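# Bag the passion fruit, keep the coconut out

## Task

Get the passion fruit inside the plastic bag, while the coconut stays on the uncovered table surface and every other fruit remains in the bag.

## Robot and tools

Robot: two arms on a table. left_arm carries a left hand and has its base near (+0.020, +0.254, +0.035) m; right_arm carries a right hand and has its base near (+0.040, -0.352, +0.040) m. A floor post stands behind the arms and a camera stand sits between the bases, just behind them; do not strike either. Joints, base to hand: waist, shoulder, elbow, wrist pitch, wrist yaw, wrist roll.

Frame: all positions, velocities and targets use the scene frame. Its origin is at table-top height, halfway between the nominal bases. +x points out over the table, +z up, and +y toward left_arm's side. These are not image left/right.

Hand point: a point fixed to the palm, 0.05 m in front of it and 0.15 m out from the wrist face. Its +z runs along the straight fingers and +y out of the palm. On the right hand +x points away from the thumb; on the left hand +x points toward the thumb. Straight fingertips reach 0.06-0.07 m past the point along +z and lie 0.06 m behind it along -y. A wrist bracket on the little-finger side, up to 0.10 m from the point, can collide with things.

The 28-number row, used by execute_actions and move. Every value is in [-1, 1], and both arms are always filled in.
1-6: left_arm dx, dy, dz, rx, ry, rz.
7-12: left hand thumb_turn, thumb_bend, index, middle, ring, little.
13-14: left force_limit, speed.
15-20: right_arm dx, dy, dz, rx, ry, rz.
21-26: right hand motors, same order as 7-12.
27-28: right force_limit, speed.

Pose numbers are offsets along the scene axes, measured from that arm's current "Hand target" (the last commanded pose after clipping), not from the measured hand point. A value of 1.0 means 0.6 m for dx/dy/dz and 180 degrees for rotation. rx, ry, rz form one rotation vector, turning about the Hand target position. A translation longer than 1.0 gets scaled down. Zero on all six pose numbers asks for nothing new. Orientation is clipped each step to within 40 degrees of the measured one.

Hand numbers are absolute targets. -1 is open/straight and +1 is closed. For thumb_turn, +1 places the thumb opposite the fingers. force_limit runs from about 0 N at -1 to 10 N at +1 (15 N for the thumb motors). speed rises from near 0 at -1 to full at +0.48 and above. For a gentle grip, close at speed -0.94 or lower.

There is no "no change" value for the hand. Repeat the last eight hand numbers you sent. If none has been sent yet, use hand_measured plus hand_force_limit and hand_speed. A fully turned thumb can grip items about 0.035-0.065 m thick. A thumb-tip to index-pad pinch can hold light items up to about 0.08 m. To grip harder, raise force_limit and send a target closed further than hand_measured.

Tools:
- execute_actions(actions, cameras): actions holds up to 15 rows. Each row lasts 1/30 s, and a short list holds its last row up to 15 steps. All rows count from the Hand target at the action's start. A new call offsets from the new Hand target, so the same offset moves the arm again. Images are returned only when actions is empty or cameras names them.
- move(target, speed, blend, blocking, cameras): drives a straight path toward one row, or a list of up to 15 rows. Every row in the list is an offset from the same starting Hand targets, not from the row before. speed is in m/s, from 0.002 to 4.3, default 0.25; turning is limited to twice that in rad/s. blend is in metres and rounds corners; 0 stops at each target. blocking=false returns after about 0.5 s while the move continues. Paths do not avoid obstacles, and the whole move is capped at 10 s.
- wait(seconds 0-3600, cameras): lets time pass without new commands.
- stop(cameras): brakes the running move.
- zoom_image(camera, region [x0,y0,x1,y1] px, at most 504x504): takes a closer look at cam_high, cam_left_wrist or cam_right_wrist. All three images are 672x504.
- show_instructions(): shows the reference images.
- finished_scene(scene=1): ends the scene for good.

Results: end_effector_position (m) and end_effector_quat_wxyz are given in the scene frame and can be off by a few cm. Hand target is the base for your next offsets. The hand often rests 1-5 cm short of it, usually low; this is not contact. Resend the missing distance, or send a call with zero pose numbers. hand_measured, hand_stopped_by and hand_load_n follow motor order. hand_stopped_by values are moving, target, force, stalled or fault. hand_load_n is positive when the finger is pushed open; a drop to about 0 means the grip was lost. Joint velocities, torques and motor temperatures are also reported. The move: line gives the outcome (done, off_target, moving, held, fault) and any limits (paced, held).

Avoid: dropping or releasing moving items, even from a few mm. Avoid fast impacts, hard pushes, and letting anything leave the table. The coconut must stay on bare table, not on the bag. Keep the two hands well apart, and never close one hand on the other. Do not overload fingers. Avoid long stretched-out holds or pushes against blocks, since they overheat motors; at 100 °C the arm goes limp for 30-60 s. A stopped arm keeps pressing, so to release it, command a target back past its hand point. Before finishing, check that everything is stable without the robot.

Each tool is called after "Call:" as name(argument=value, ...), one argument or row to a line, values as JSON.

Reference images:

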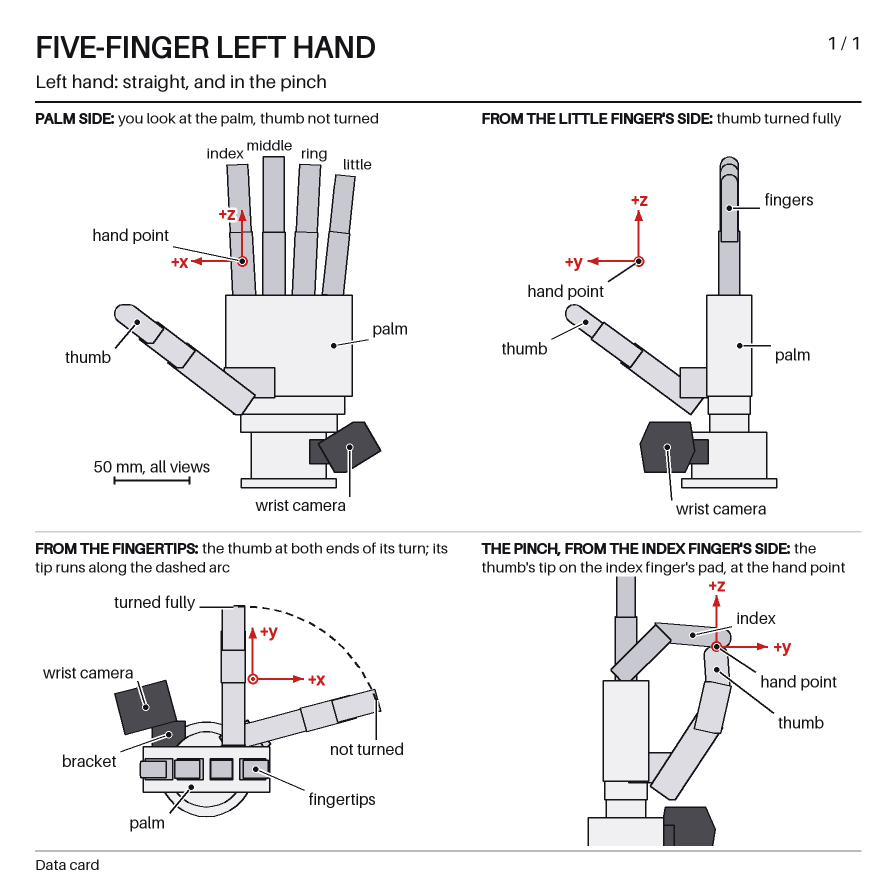

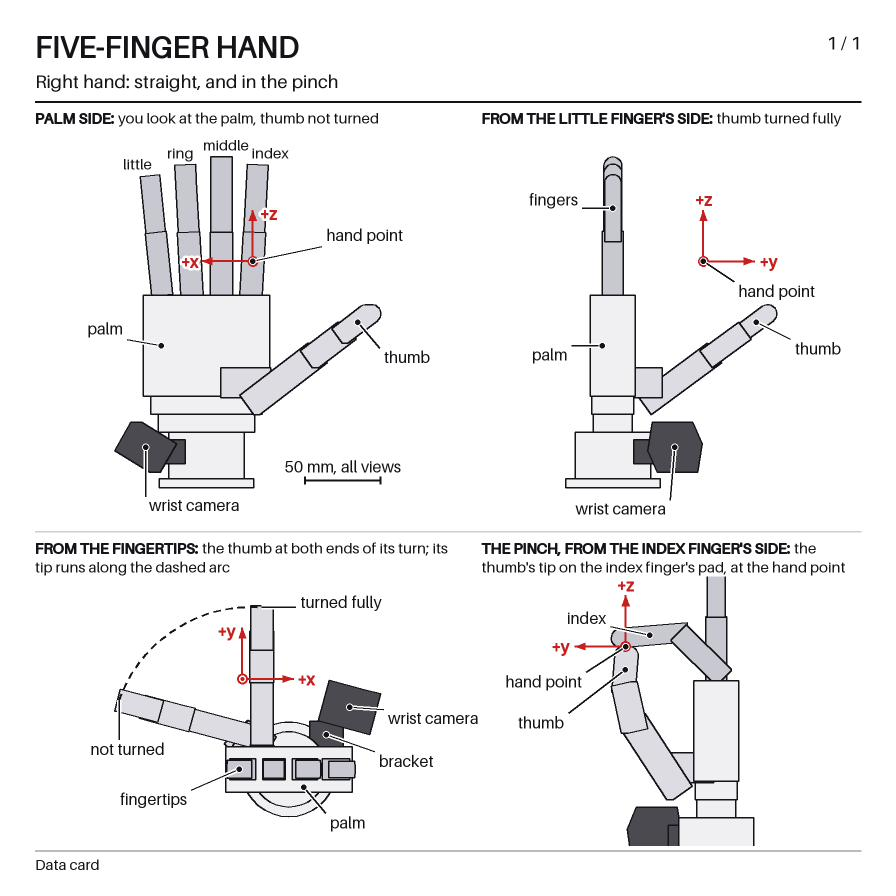

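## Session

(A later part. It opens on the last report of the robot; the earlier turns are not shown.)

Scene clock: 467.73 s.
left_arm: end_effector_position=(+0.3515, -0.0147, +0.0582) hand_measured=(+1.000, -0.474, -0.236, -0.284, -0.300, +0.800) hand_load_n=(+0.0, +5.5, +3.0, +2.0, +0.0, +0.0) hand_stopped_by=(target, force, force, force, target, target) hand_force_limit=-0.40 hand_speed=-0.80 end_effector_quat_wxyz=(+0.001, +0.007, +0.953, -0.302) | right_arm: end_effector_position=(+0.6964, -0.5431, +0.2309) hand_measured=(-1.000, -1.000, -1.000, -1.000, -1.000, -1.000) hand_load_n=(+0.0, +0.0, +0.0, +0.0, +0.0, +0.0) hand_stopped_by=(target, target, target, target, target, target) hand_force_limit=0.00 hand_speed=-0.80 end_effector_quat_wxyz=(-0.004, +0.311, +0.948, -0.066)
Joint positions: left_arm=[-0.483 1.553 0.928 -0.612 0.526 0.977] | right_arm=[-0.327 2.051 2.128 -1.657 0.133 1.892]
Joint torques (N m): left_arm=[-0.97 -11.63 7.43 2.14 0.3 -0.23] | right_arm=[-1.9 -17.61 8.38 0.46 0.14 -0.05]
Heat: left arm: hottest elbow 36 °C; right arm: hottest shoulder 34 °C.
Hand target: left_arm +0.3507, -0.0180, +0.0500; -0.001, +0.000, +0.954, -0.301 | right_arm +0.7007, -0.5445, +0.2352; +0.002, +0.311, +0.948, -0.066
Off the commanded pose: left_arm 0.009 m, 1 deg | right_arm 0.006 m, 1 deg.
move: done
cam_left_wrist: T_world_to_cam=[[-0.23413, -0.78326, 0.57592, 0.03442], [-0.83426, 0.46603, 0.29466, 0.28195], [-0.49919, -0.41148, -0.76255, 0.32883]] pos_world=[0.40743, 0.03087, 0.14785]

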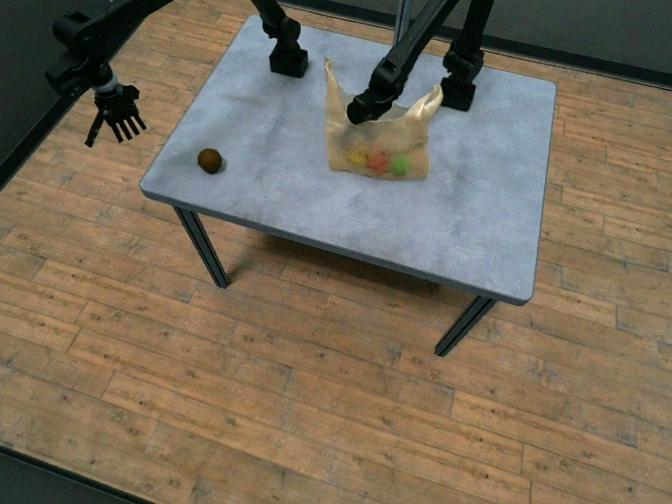

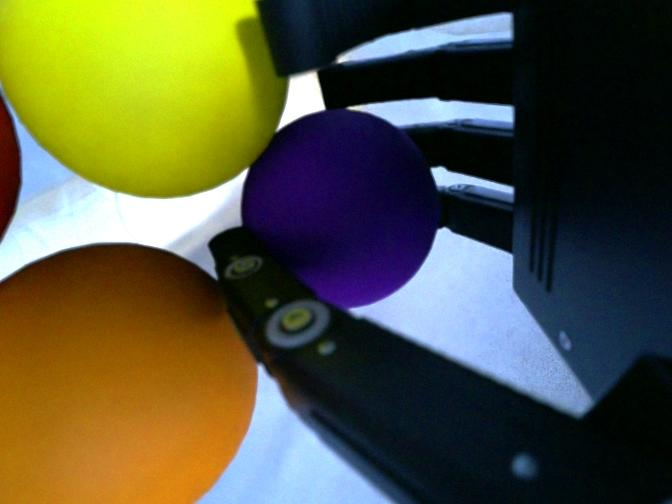

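Call:
move(
  target=[0,0.012,-0.02,0,0,0,1,-0.3,0.1,0.1,-0.3,0.8,-0.4,-0.8,0,0,0,0,0,0,-1,-1,-1,-1,-1,-1,0,-0.8],
  speed=0.04,
  cameras=["cam_high","cam_left_wrist"],
)

Call:
zoom_image(
  camera="cam_high",
  region=[300, 0, 500, 200],
)

Scene clock: 479.53 s.
left_arm: end_effector_position=(+0.3527, -0.0156, +0.0541) hand_measured=(+1.000, -0.474, -0.236, -0.284, -0.300, +0.800) hand_load_n=(-0.5, +5.5, +3.0, +1.0, -0.5, +0.5) hand_stopped_by=(target, force, force, force, target, target) hand_force_limit=-0.40 hand_speed=-0.80 end_effector_quat_wxyz=(+0.007, +0.009, +0.952, -0.306) | right_arm: end_effector_position=(+0.6964, -0.5431, +0.2309) hand_measured=(-1.000, -1.000, -1.000, -1.000, -1.000, -1.000) hand_load_n=(+0.0, +0.0, +0.0, +0.0, +0.0, +0.0) hand_stopped_by=(target, target, target, target, target, target) hand_force_limit=0.00 hand_speed=-0.80 end_effector_quat_wxyz=(-0.004, +0.311, +0.948, -0.066)
Joint positions: left_arm=[-0.483 1.555 0.916 -0.583 0.527 0.977] | right_arm=[-0.327 2.051 2.128 -1.657 0.133 1.892]
Joint torques (N m): left_arm=[0.26 -10.75 6.54 2.04 0.42 -0.04] | right_arm=[-1.85 -17.55 8.36 0.47 0.13 -0.05]
Heat: left arm: hottest elbow 36 °C; right arm: hottest shoulder 34 °C.
Hand target: left_arm +0.3508, -0.0108, +0.0379; -0.001, +0.000, +0.954, -0.301 | right_arm +0.7007, -0.5445, +0.2352; +0.002, +0.311, +0.948, -0.066
Off the commanded pose: left_arm 0.017 m, 1 deg | right_arm 0.006 m, 1 deg.
move: off_target (left_arm)
cam_left_wrist: T_world_to_cam=[[-0.24145, -0.77853, 0.57931, 0.03878], [-0.83753, 0.46871, 0.28082, 0.28659], [-0.49015, -0.41739, -0.7652, 0.32278]] pos_world=[0.4076, 0.03059, 0.14405]

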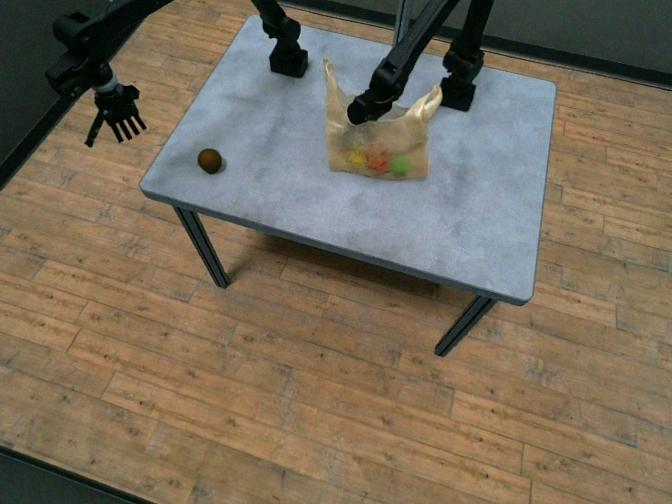

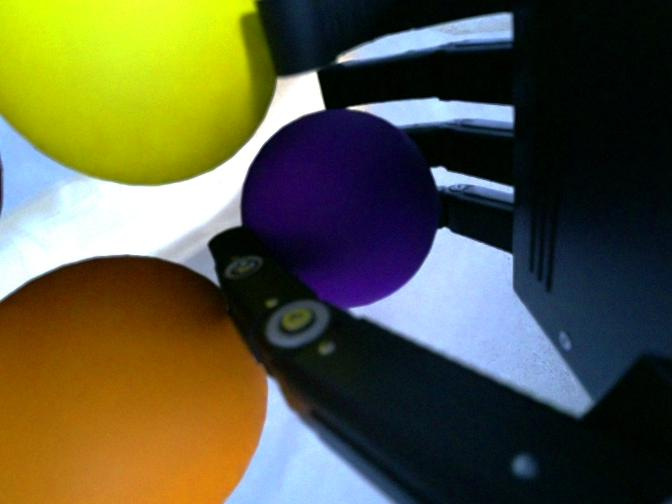

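Scaled by 2.520.

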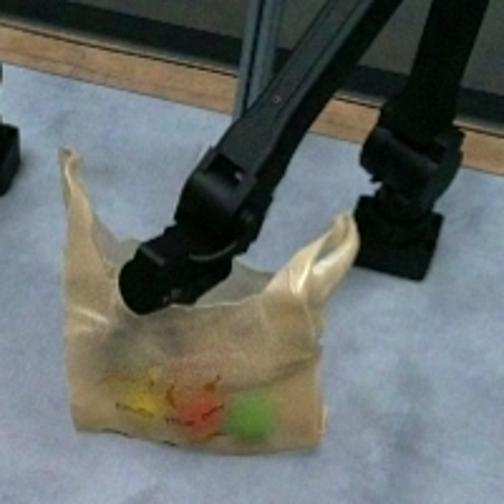

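Call:
move(
  target=[0.0032,-0.008,0.02,0,0,0,1,-0.3,0.1,0.1,-0.3,0.8,-0.4,-0.8,0,0,0,0,0,0,-1,-1,-1,-1,-1,-1,0,-0.8],
  speed=0.03,
  cameras=["cam_left_wrist"],
)

Scene clock: 493.33 s.
left_arm: end_effector_position=(+0.3525, -0.0155, +0.0539) hand_measured=(+1.000, -0.474, -0.236, -0.284, -0.300, +0.800) hand_load_n=(+0.0, +5.5, +3.0, +1.0, -0.5, +0.0) hand_stopped_by=(target, force, force, force, target, target) hand_force_limit=-0.40 hand_speed=-0.80 end_effector_quat_wxyz=(+0.007, +0.009, +0.952, -0.306) | right_arm: end_effector_position=(+0.6964, -0.5431, +0.2309) hand_measured=(-1.000, -1.000, -1.000, -1.000, -1.000, -1.000) hand_load_n=(+0.0, +0.0, +0.0, +0.0, +0.0, +0.0) hand_stopped_by=(target, target, target, target, target, target) hand_force_limit=0.00 hand_speed=-0.80 end_effector_quat_wxyz=(-0.004, +0.311, +0.948, -0.066)
Joint positions: left_arm=[-0.483 1.555 0.915 -0.583 0.527 0.977] | right_arm=[-0.327 2.051 2.128 -1.657 0.133 1.892]
Joint torques (N m): left_arm=[-0.38 -11.75 8.42 0.79 0.32 -0.11] | right_arm=[-1.73 -17.67 8.36 0.47 0.13 -0.05]
Heat: left arm: hottest elbow 35 °C; right arm: hottest shoulder 34 °C.
Hand target: left_arm +0.3526, -0.0155, +0.0498; -0.001, +0.000, +0.954, -0.300 | right_arm +0.7007, -0.5445, +0.2352; +0.002, +0.311, +0.948, -0.066
Off the commanded pose: left_arm 0.004 m, 1 deg | right_arm 0.006 m, 1 deg.
move: done
cam_left_wrist: T_world_to_cam=[[-0.24126, -0.77861, 0.57928, 0.03882], [-0.83746, 0.46865, 0.28112, 0.28642], [-0.49036, -0.4173, -0.76512, 0.32277]] pos_world=[0.4075, 0.03069, 0.14395]

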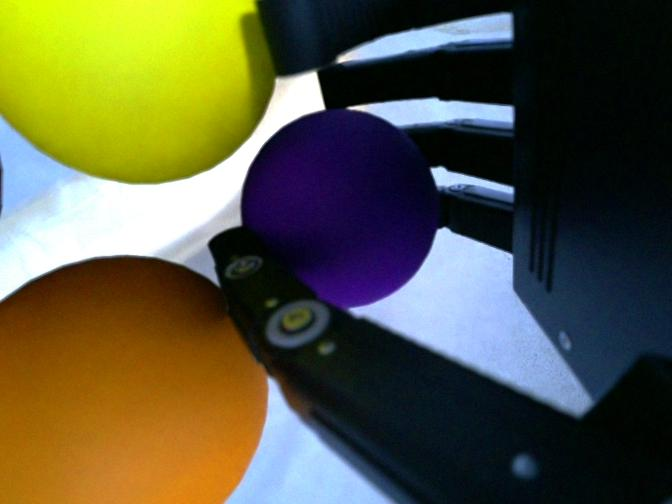

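Call:
move(
  target=[0,0,0,0,0,0,1,-0.6,0.1,0.1,-0.3,0.8,-0.4,-0.92,0,0,0,0,0,0,-1,-1,-1,-1,-1,-1,0,-0.8],
  speed=0.03,
  cameras=["cam_left_wrist"],
)

Scene clock: 496.70 s.
left_arm: end_effector_position=(+0.3525, -0.0155, +0.0539) hand_measured=(+1.000, -0.600, -0.236, -0.282, -0.300, +0.800) hand_load_n=(+0.0, +0.0, +0.0, +0.0, -0.5, +0.0) hand_stopped_by=(target, target, force, force, target, target) hand_force_limit=-0.40 hand_speed=-0.92 end_effector_quat_wxyz=(+0.007, +0.009, +0.952, -0.306) | right_arm: end_effector_position=(+0.6964, -0.5431, +0.2309) hand_measured=(-1.000, -1.000, -1.000, -1.000, -1.000, -1.000) hand_load_n=(+0.0, +0.0, +0.0, +0.0, +0.0, +0.0) hand_stopped_by=(target, target, target, target, target, target) hand_force_limit=0.00 hand_speed=-0.80 end_effector_quat_wxyz=(-0.004, +0.311, +0.948, -0.066)
Joint positions: left_arm=[-0.483 1.555 0.915 -0.583 0.527 0.977] | right_arm=[-0.327 2.051 2.128 -1.657 0.133 1.892]
Joint torques (N m): left_arm=[-0.38 -11.52 8.46 0.8 0.33 -0.13] | right_arm=[-1.9 -17.55 8.38 0.46 0.13 -0.05]
Heat: left arm: hottest elbow 36 °C; right arm: hottest shoulder 34 °C.
Hand target: left_arm +0.3526, -0.0155, +0.0498; -0.001, +0.000, +0.954, -0.300 | right_arm +0.7007, -0.5445, +0.2352; +0.002, +0.311, +0.948, -0.066
Off the commanded pose: left_arm 0.004 m, 1 deg | right_arm 0.006 m, 1 deg.
move: done
cam_left_wrist: T_world_to_cam=[[-0.24126, -0.77861, 0.57928, 0.03882], [-0.83746, 0.46865, 0.28112, 0.28642], [-0.49036, -0.4173, -0.76512, 0.32277]] pos_world=[0.4075, 0.03069, 0.14395]

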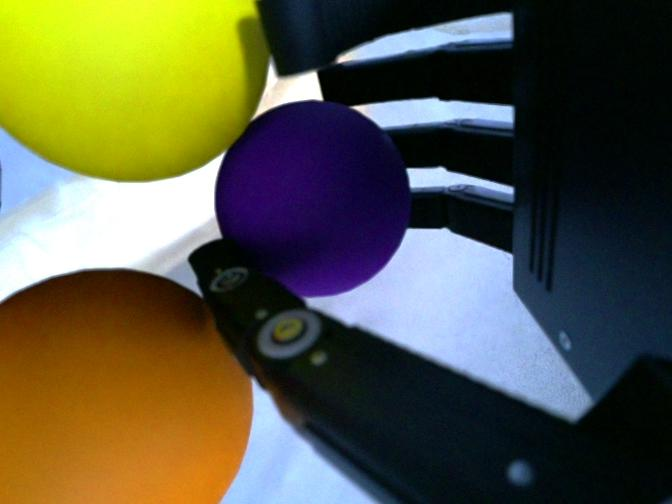

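Call:
move(
  target=[0,0,0,0,0,0,1,-0.7,-1,-1,-1,0.8,-0.4,-0.88,0,0,0,0,0,0,-1,-1,-1,-1,-1,-1,0,-0.8],
  speed=0.03,
  cameras=["cam_high","cam_left_wrist"],
)

Call:
zoom_image(
  camera="cam_high",
  region=[300, 0, 500, 200],
)

Scene clock: 504.53 s.
left_arm: end_effector_position=(+0.3526, -0.0155, +0.0540) hand_measured=(+1.000, -0.700, -1.000, -1.000, -1.000, +0.800) hand_load_n=(+0.0, -0.5, +0.0, +0.0, +0.0, -0.5) hand_stopped_by=(target, target, target, target, target, target) hand_force_limit=-0.40 hand_speed=-0.88 end_effector_quat_wxyz=(+0.006, +0.008, +0.952, -0.306) | right_arm: end_effector_position=(+0.6964, -0.5431, +0.2309) hand_measured=(-1.000, -1.000, -1.000, -1.000, -1.000, -1.000) hand_load_n=(+0.0, +0.0, +0.0, +0.0, +0.0, +0.0) hand_stopped_by=(target, target, target, target, target, target) hand_force_limit=0.00 hand_speed=-0.80 end_effector_quat_wxyz=(-0.004, +0.311, +0.948, -0.066)
Joint positions: left_arm=[-0.482 1.555 0.915 -0.583 0.528 0.977] | right_arm=[-0.327 2.051 2.128 -1.657 0.133 1.892]
Joint torques (N m): left_arm=[-0.32 -11.58 8.4 0.75 0.28 -0.12] | right_arm=[-1.85 -17.73 8.4 0.46 0.13 -0.06]
Heat: left arm: hottest elbow 36 °C; right arm: hottest shoulder 34 °C.
Hand target: left_arm +0.3526, -0.0155, +0.0498; -0.001, +0.000, +0.954, -0.301 | right_arm +0.7007, -0.5445, +0.2352; +0.002, +0.311, +0.948, -0.066
Off the commanded pose: left_arm 0.004 m, 1 deg | right_arm 0.006 m, 1 deg.
move: done
cam_left_wrist: T_world_to_cam=[[-0.24062, -0.77815, 0.58016, 0.0386], [-0.83746, 0.4686, 0.28118, 0.2864], [-0.49067, -0.4182, -0.76443, 0.32295]] pos_world=[0.4076, 0.03089, 0.14395]

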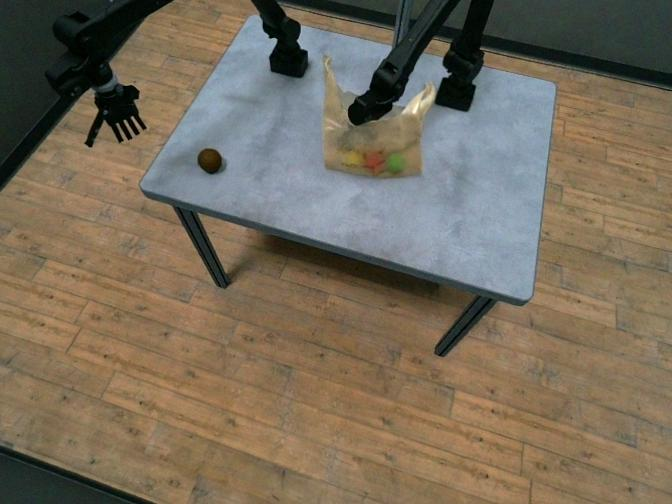

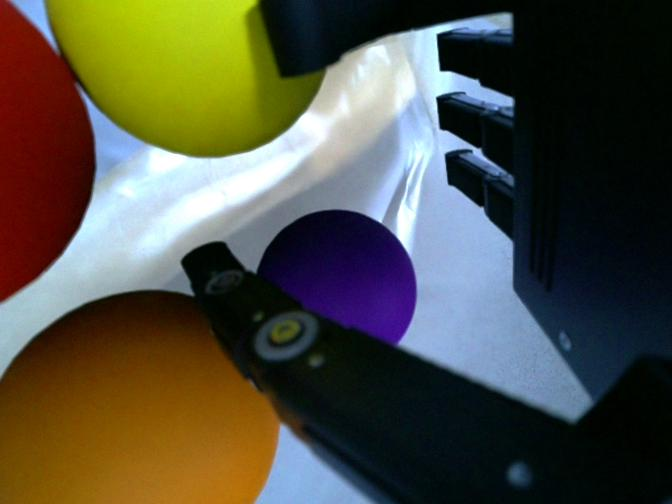

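Scaled by 2.520.

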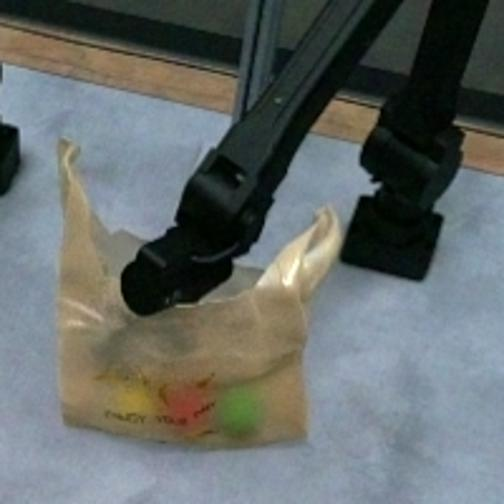

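Call:
move(
  target=[0.01,0.055,0.085,0,0,0,1,-0.7,-1,-1,-1,0.8,-0.4,-0.88,0,0,0,0,0,0,-1,-1,-1,-1,-1,-1,0,-0.8],
  speed=0.04,
  cameras=["cam_high","cam_left_wrist"],
)

Call:
zoom_image(
  camera="cam_high",
  region=[300, 0, 500, 200],
)

Scene clock: 513.73 s.
left_arm: end_effector_position=(+0.3395, +0.0232, +0.0786) hand_measured=(+1.000, -0.700, -1.000, -1.000, -1.000, +0.800) hand_load_n=(+0.0, +0.0, +0.0, +0.0, +0.0, +0.0) hand_stopped_by=(target, target, target, target, target, target) hand_force_limit=-0.40 hand_speed=-0.88 end_effector_quat_wxyz=(-0.023, -0.013, +0.957, -0.288) | right_arm: end_effector_position=(+0.6964, -0.5431, +0.2309) hand_measured=(-1.000, -1.000, -1.000, -1.000, -1.000, -1.000) hand_load_n=(+0.0, +0.0, +0.0, +0.0, +0.0, +0.0) hand_stopped_by=(target, target, target, target, target, target) hand_force_limit=0.00 hand_speed=-0.80 end_effector_quat_wxyz=(-0.004, +0.311, +0.948, -0.066)
Joint positions: left_arm=[-0.413 1.491 0.925 -0.763 0.54 1.03] | right_arm=[-0.327 2.051 2.128 -1.657 0.133 1.892]
Joint torques (N m): left_arm=[0.21 -13.45 11.59 0.13 0.73 0.2] | right_arm=[-1.85 -17.73 8.36 0.46 0.14 -0.04]
Heat: left arm: hottest elbow 36 °C; right arm: hottest shoulder 34 °C.
Hand target: left_arm +0.3586, +0.0175, +0.1009; -0.001, +0.000, +0.954, -0.301 | right_arm +0.7007, -0.5445, +0.2352; +0.002, +0.311, +0.948, -0.066
Off the commanded pose: left_arm 0.030 m, 3 deg | right_arm 0.006 m, 1 deg.
move: off_target (left_arm)
cam_left_wrist: T_world_to_cam=[[-0.18387, -0.80434, 0.565, 0.03384], [-0.82559, 0.43833, 0.35535, 0.24122], [-0.53348, -0.40112, -0.74465, 0.36403]] pos_world=[0.39957, 0.0675, 0.16624]

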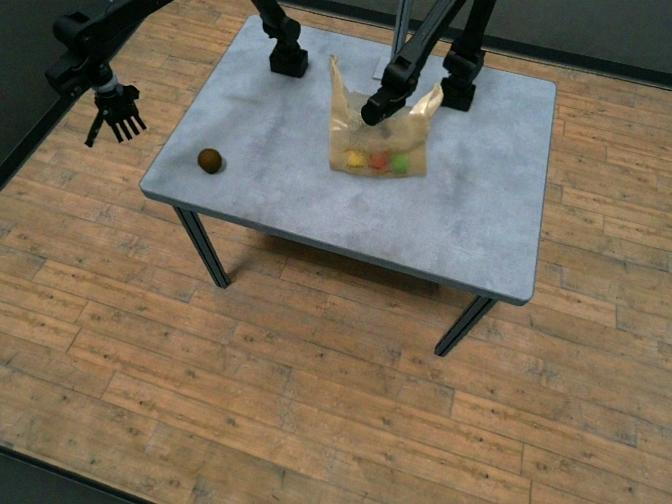

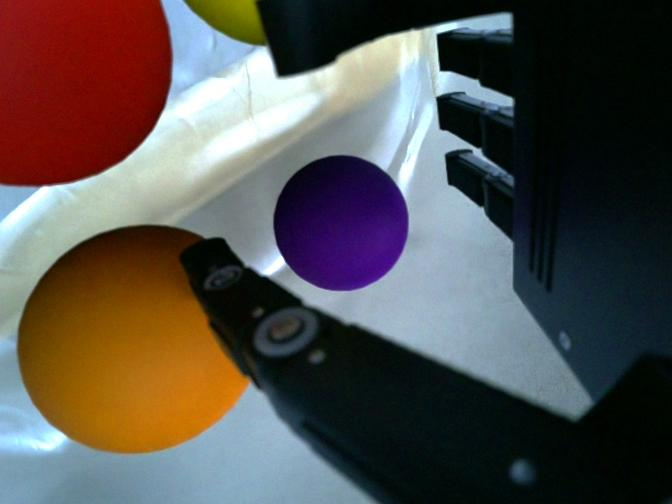

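Scaled by 2.520.

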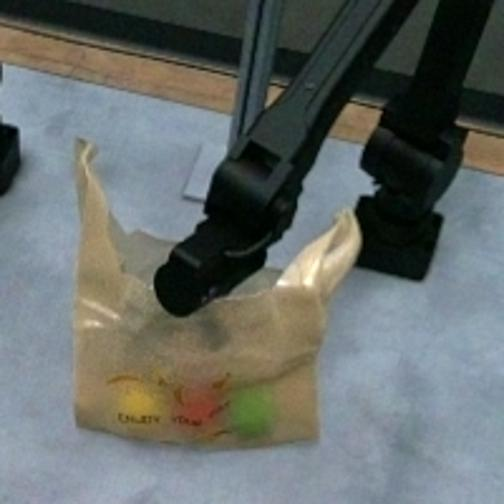

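Call:
move(
  target=[0.032,0.04,0.1,0,0,0,1,-0.7,-1,-1,-1,0.8,-0.4,-0.88,0,0,0,0,0,0,-1,-1,-1,-1,-1,-1,0,-0.8],
  speed=0.05,
  cameras=["cam_high","cam_left_wrist"],
)

Call:
zoom_image(
  camera="cam_high",
  region=[300, 0, 500, 200],
)

Scene clock: 518.53 s.
left_arm: end_effector_position=(+0.3602, +0.0452, +0.1362) hand_measured=(+1.000, -0.700, -1.000, -1.000, -1.000, +0.800) hand_load_n=(+0.0, +0.5, +0.0, +0.0, +0.0, +0.0) hand_stopped_by=(target, target, target, target, target, target) hand_force_limit=-0.40 hand_speed=-0.88 end_effector_quat_wxyz=(-0.025, -0.013, +0.957, -0.289) | right_arm: end_effector_position=(+0.6964, -0.5431, +0.2309) hand_measured=(-1.000, -1.000, -1.000, -1.000, -1.000, -1.000) hand_load_n=(+0.0, +0.0, +0.0, +0.0, +0.0, +0.0) hand_stopped_by=(target, target, target, target, target, target) hand_force_limit=0.00 hand_speed=-0.80 end_effector_quat_wxyz=(-0.004, +0.311, +0.948, -0.066)
Joint positions: left_arm=[-0.342 1.45 1.053 -0.977 0.559 1.111] | right_arm=[-0.327 2.051 2.128 -1.657 0.133 1.892]
Joint torques (N m): left_arm=[0.21 -13.8 12.56 0.12 0.76 0.21] | right_arm=[-1.67 -17.61 8.38 0.46 0.13 -0.05]
Heat: left arm: hottest elbow 36 °C; right arm: hottest shoulder 34 °C.
Hand target: left_arm +0.3778, +0.0415, +0.1609; -0.001, +0.000, +0.954, -0.301 | right_arm +0.7007, -0.5445, +0.2352; +0.002, +0.311, +0.948, -0.066
Off the commanded pose: left_arm 0.031 m, 3 deg | right_arm 0.006 m, 1 deg.
move: off_target (left_arm)
cam_left_wrist: T_world_to_cam=[[-0.18158, -0.80344, 0.56702, 0.02163], [-0.82387, 0.43911, 0.35836, 0.22713], [-0.53691, -0.40208, -0.74166, 0.42768]] pos_world=[0.42068, 0.0896, 0.22354]

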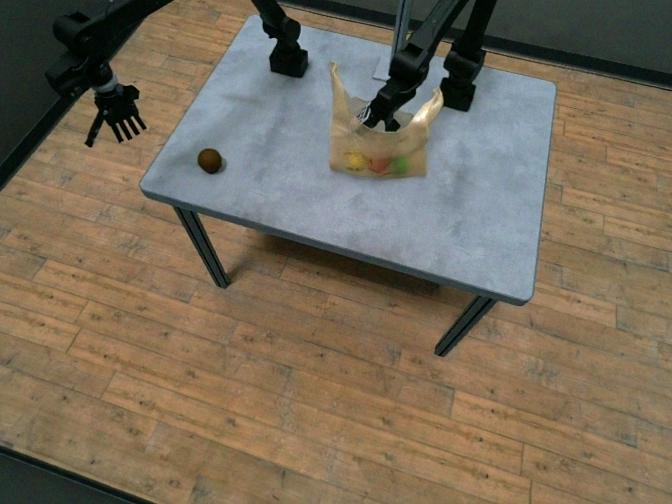

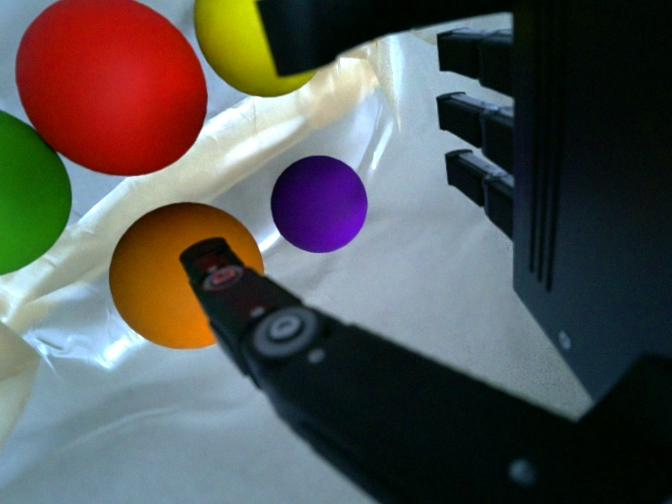

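Scaled by 2.520.

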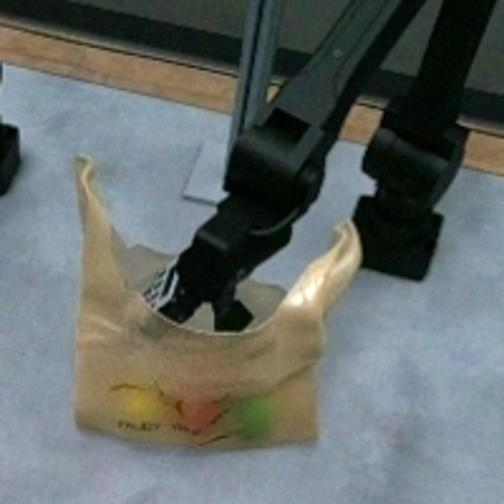

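Call:
move(
  target=[
    [0.004,0.04,0.13,0,0,0,1,-0.7,-1,-1,-1,0.8,-0.4,-0.88,0,0,0,0,0,0,-1,-1,-1,-1,-1,-1,0,-0.8],
    [0.008,0.05,0.3,0,0,0,1,-0.7,-1,-1,-1,0.8,-0.4,-0.88,0,0,0,0,0,0,-1,-1,-1,-1,-1,-1,0,-0.8],
  ],
  speed=0.06,
  blend=[0.02,0],
  cameras=["cam_high","cam_left_wrist"],
)

Call:
zoom_image(
  camera="cam_high",
  region=[300, 0, 500, 200],
)

Scene clock: 525.20 s.
left_arm: end_effector_position=(+0.3735, +0.0711, +0.3188) hand_measured=(+1.000, -0.700, -1.000, -1.000, -1.000, +0.800) hand_load_n=(+0.0, +0.0, +0.0, +0.0, -0.5, +0.0) hand_stopped_by=(target, target, target, target, target, target) hand_force_limit=-0.40 hand_speed=-0.88 end_effector_quat_wxyz=(-0.022, -0.011, +0.956, -0.292) | right_arm: end_effector_position=(+0.6964, -0.5431, +0.2309) hand_measured=(-1.000, -1.000, -1.000, -1.000, -1.000, -1.000) hand_load_n=(+0.0, +0.0, +0.0, +0.0, -0.5, +0.0) hand_stopped_by=(target, target, target, target, target, target) hand_force_limit=0.00 hand_speed=-0.80 end_effector_quat_wxyz=(-0.004, +0.311, +0.948, -0.066)
Joint positions: left_arm=[-0.27 1.389 1.48 -1.501 0.575 1.195] | right_arm=[-0.327 2.051 2.128 -1.657 0.133 1.892]
Joint torques (N m): left_arm=[0.38 -12.28 13.5 0.02 0.76 0.21] | right_arm=[-1.79 -17.55 8.38 0.47 0.13 -0.05]
Heat: left arm: hottest elbow 37 °C; right arm: hottest shoulder 34 °C.
Hand target: left_arm +0.3826, +0.0714, +0.3408; -0.001, +0.000, +0.954, -0.301 | right_arm +0.7007, -0.5445, +0.2352; +0.002, +0.311, +0.948, -0.066
Off the commanded pose: left_arm 0.024 m, 3 deg | right_arm 0.006 m, 1 deg.
move: off_target (left_arm)
cam_left_wrist: T_world_to_cam=[[-0.18678, -0.79958, 0.57078, -0.05824], [-0.82627, 0.44213, 0.34898, 0.16489], [-0.5314, -0.40643, -0.74325, 0.5794]] pos_world=[0.43326, 0.11602, 0.40634]

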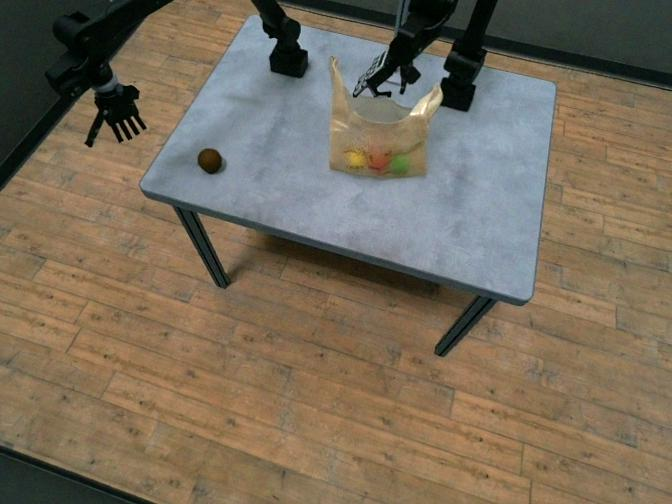

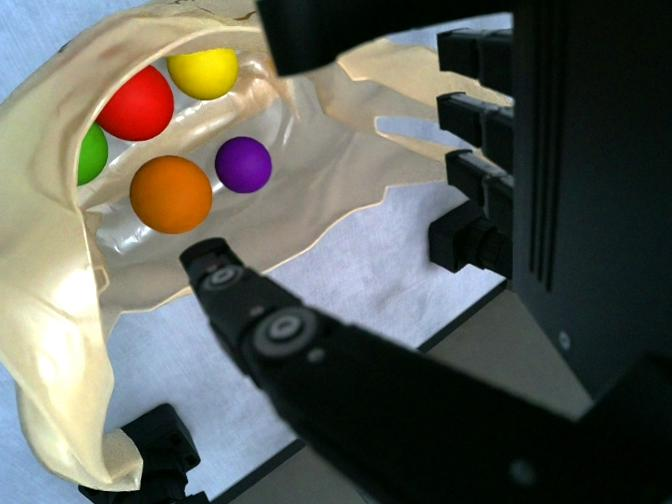

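Scaled by 2.520.

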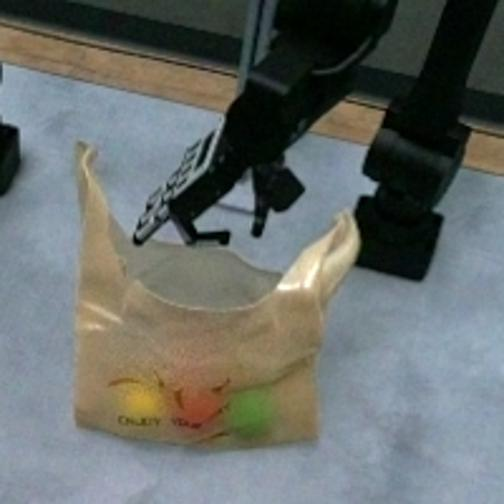

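Call:
move(
  target=[
    [0.0,0.02,0.14,0,0,0,1,-0.7,-1,-1,-1,0.8,-0.4,-0.88,0,0,0,0,0,0,-1,-1,-1,-1,-1,-1,0,-0.8],
    [-0.04,0.35,0.14,0,0,0,1,-0.7,-1,-1,-1,0.8,-0.4,-0.88,0,0,0,0,0,0,-1,-1,-1,-1,-1,-1,0,-0.8],
  ],
  speed=0.1,
  blend=[0.03,0],
  cameras=["cam_high","cam_left_wrist"],
)

Call:
zoom_image(
  camera="cam_high",
  region=[300, 0, 500, 200],
)

Scene clock: 532.17 s.
left_arm: end_effector_position=(+0.3677, +0.2808, +0.4225) hand_measured=(+1.000, -0.700, -1.000, -1.000, -1.000, +0.800) hand_load_n=(+0.0, +0.0, +0.0, +0.0, +0.0, +0.0) hand_stopped_by=(target, target, target, target, target, target) hand_force_limit=-0.40 hand_speed=-0.88 end_effector_quat_wxyz=(+0.176, -0.061, +0.948, -0.258) | right_arm: end_effector_position=(+0.6964, -0.5431, +0.2309) hand_measured=(-1.000, -1.000, -1.000, -1.000, -1.000, -1.000) hand_load_n=(+0.0, +0.0, +0.0, +0.0, +0.0, +0.0) hand_stopped_by=(target, target, target, target, target, target) hand_force_limit=0.00 hand_speed=-0.80 end_effector_quat_wxyz=(-0.004, +0.311, +0.948, -0.066)
Joint positions: left_arm=[0.266 1.183 1.58 -1.668 0.568 1.585] | right_arm=[-0.327 2.051 2.128 -1.657 0.133 1.892]
Joint torques (N m): left_arm=[-0.26 -9.41 8.55 0.23 0.32 0.22] | right_arm=[-1.79 -17.73 8.4 0.51 0.13 -0.05]
Heat: left arm: hottest elbow 37 °C; right arm: hottest shoulder 34 °C.
Hand target: left_arm +0.3586, +0.2814, +0.4249; -0.001, +0.001, +0.954, -0.301 | right_arm +0.7007, -0.5445, +0.2352; +0.002, +0.311, +0.948, -0.066
Off the commanded pose: left_arm 0.009 m, 22 deg | right_arm 0.006 m, 1 deg.
joint sent to its limit (left arm) — joint 4 (wrist pitch), lower limit. The joint targets are off in orientation, not in position.
move: off_target (left_arm)
cam_left_wrist: T_world_to_cam=[[-0.18785, -0.87535, 0.4455, 0.12375], [-0.97051, 0.23517, 0.05287, 0.26747], [-0.15105, -0.42244, -0.89372, 0.66678]] pos_world=[0.38355, 0.3271, 0.52664]

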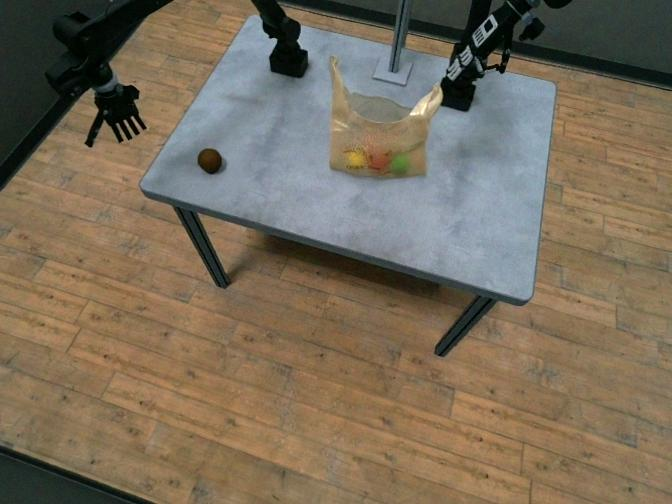

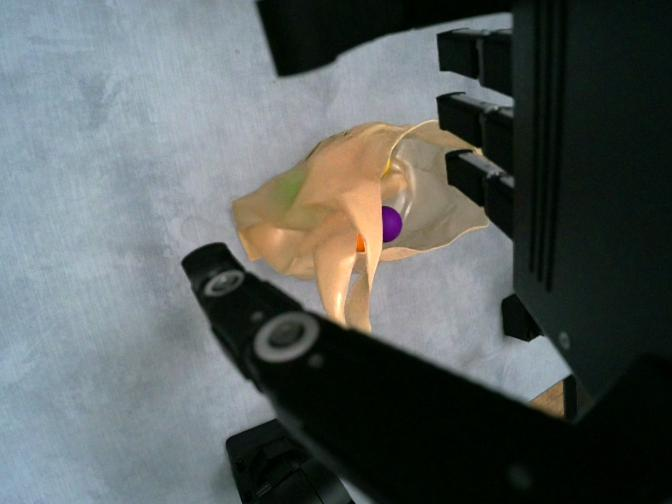

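Scaled by 2.520.

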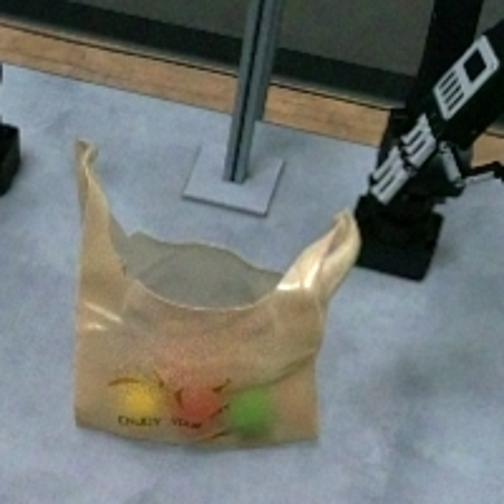

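The passion fruit is in the bag with the other four fruits, and the coconut is still on the bare table.

Call:
finished_scene(
  scene=1,
)

The scene is finished: the task was done.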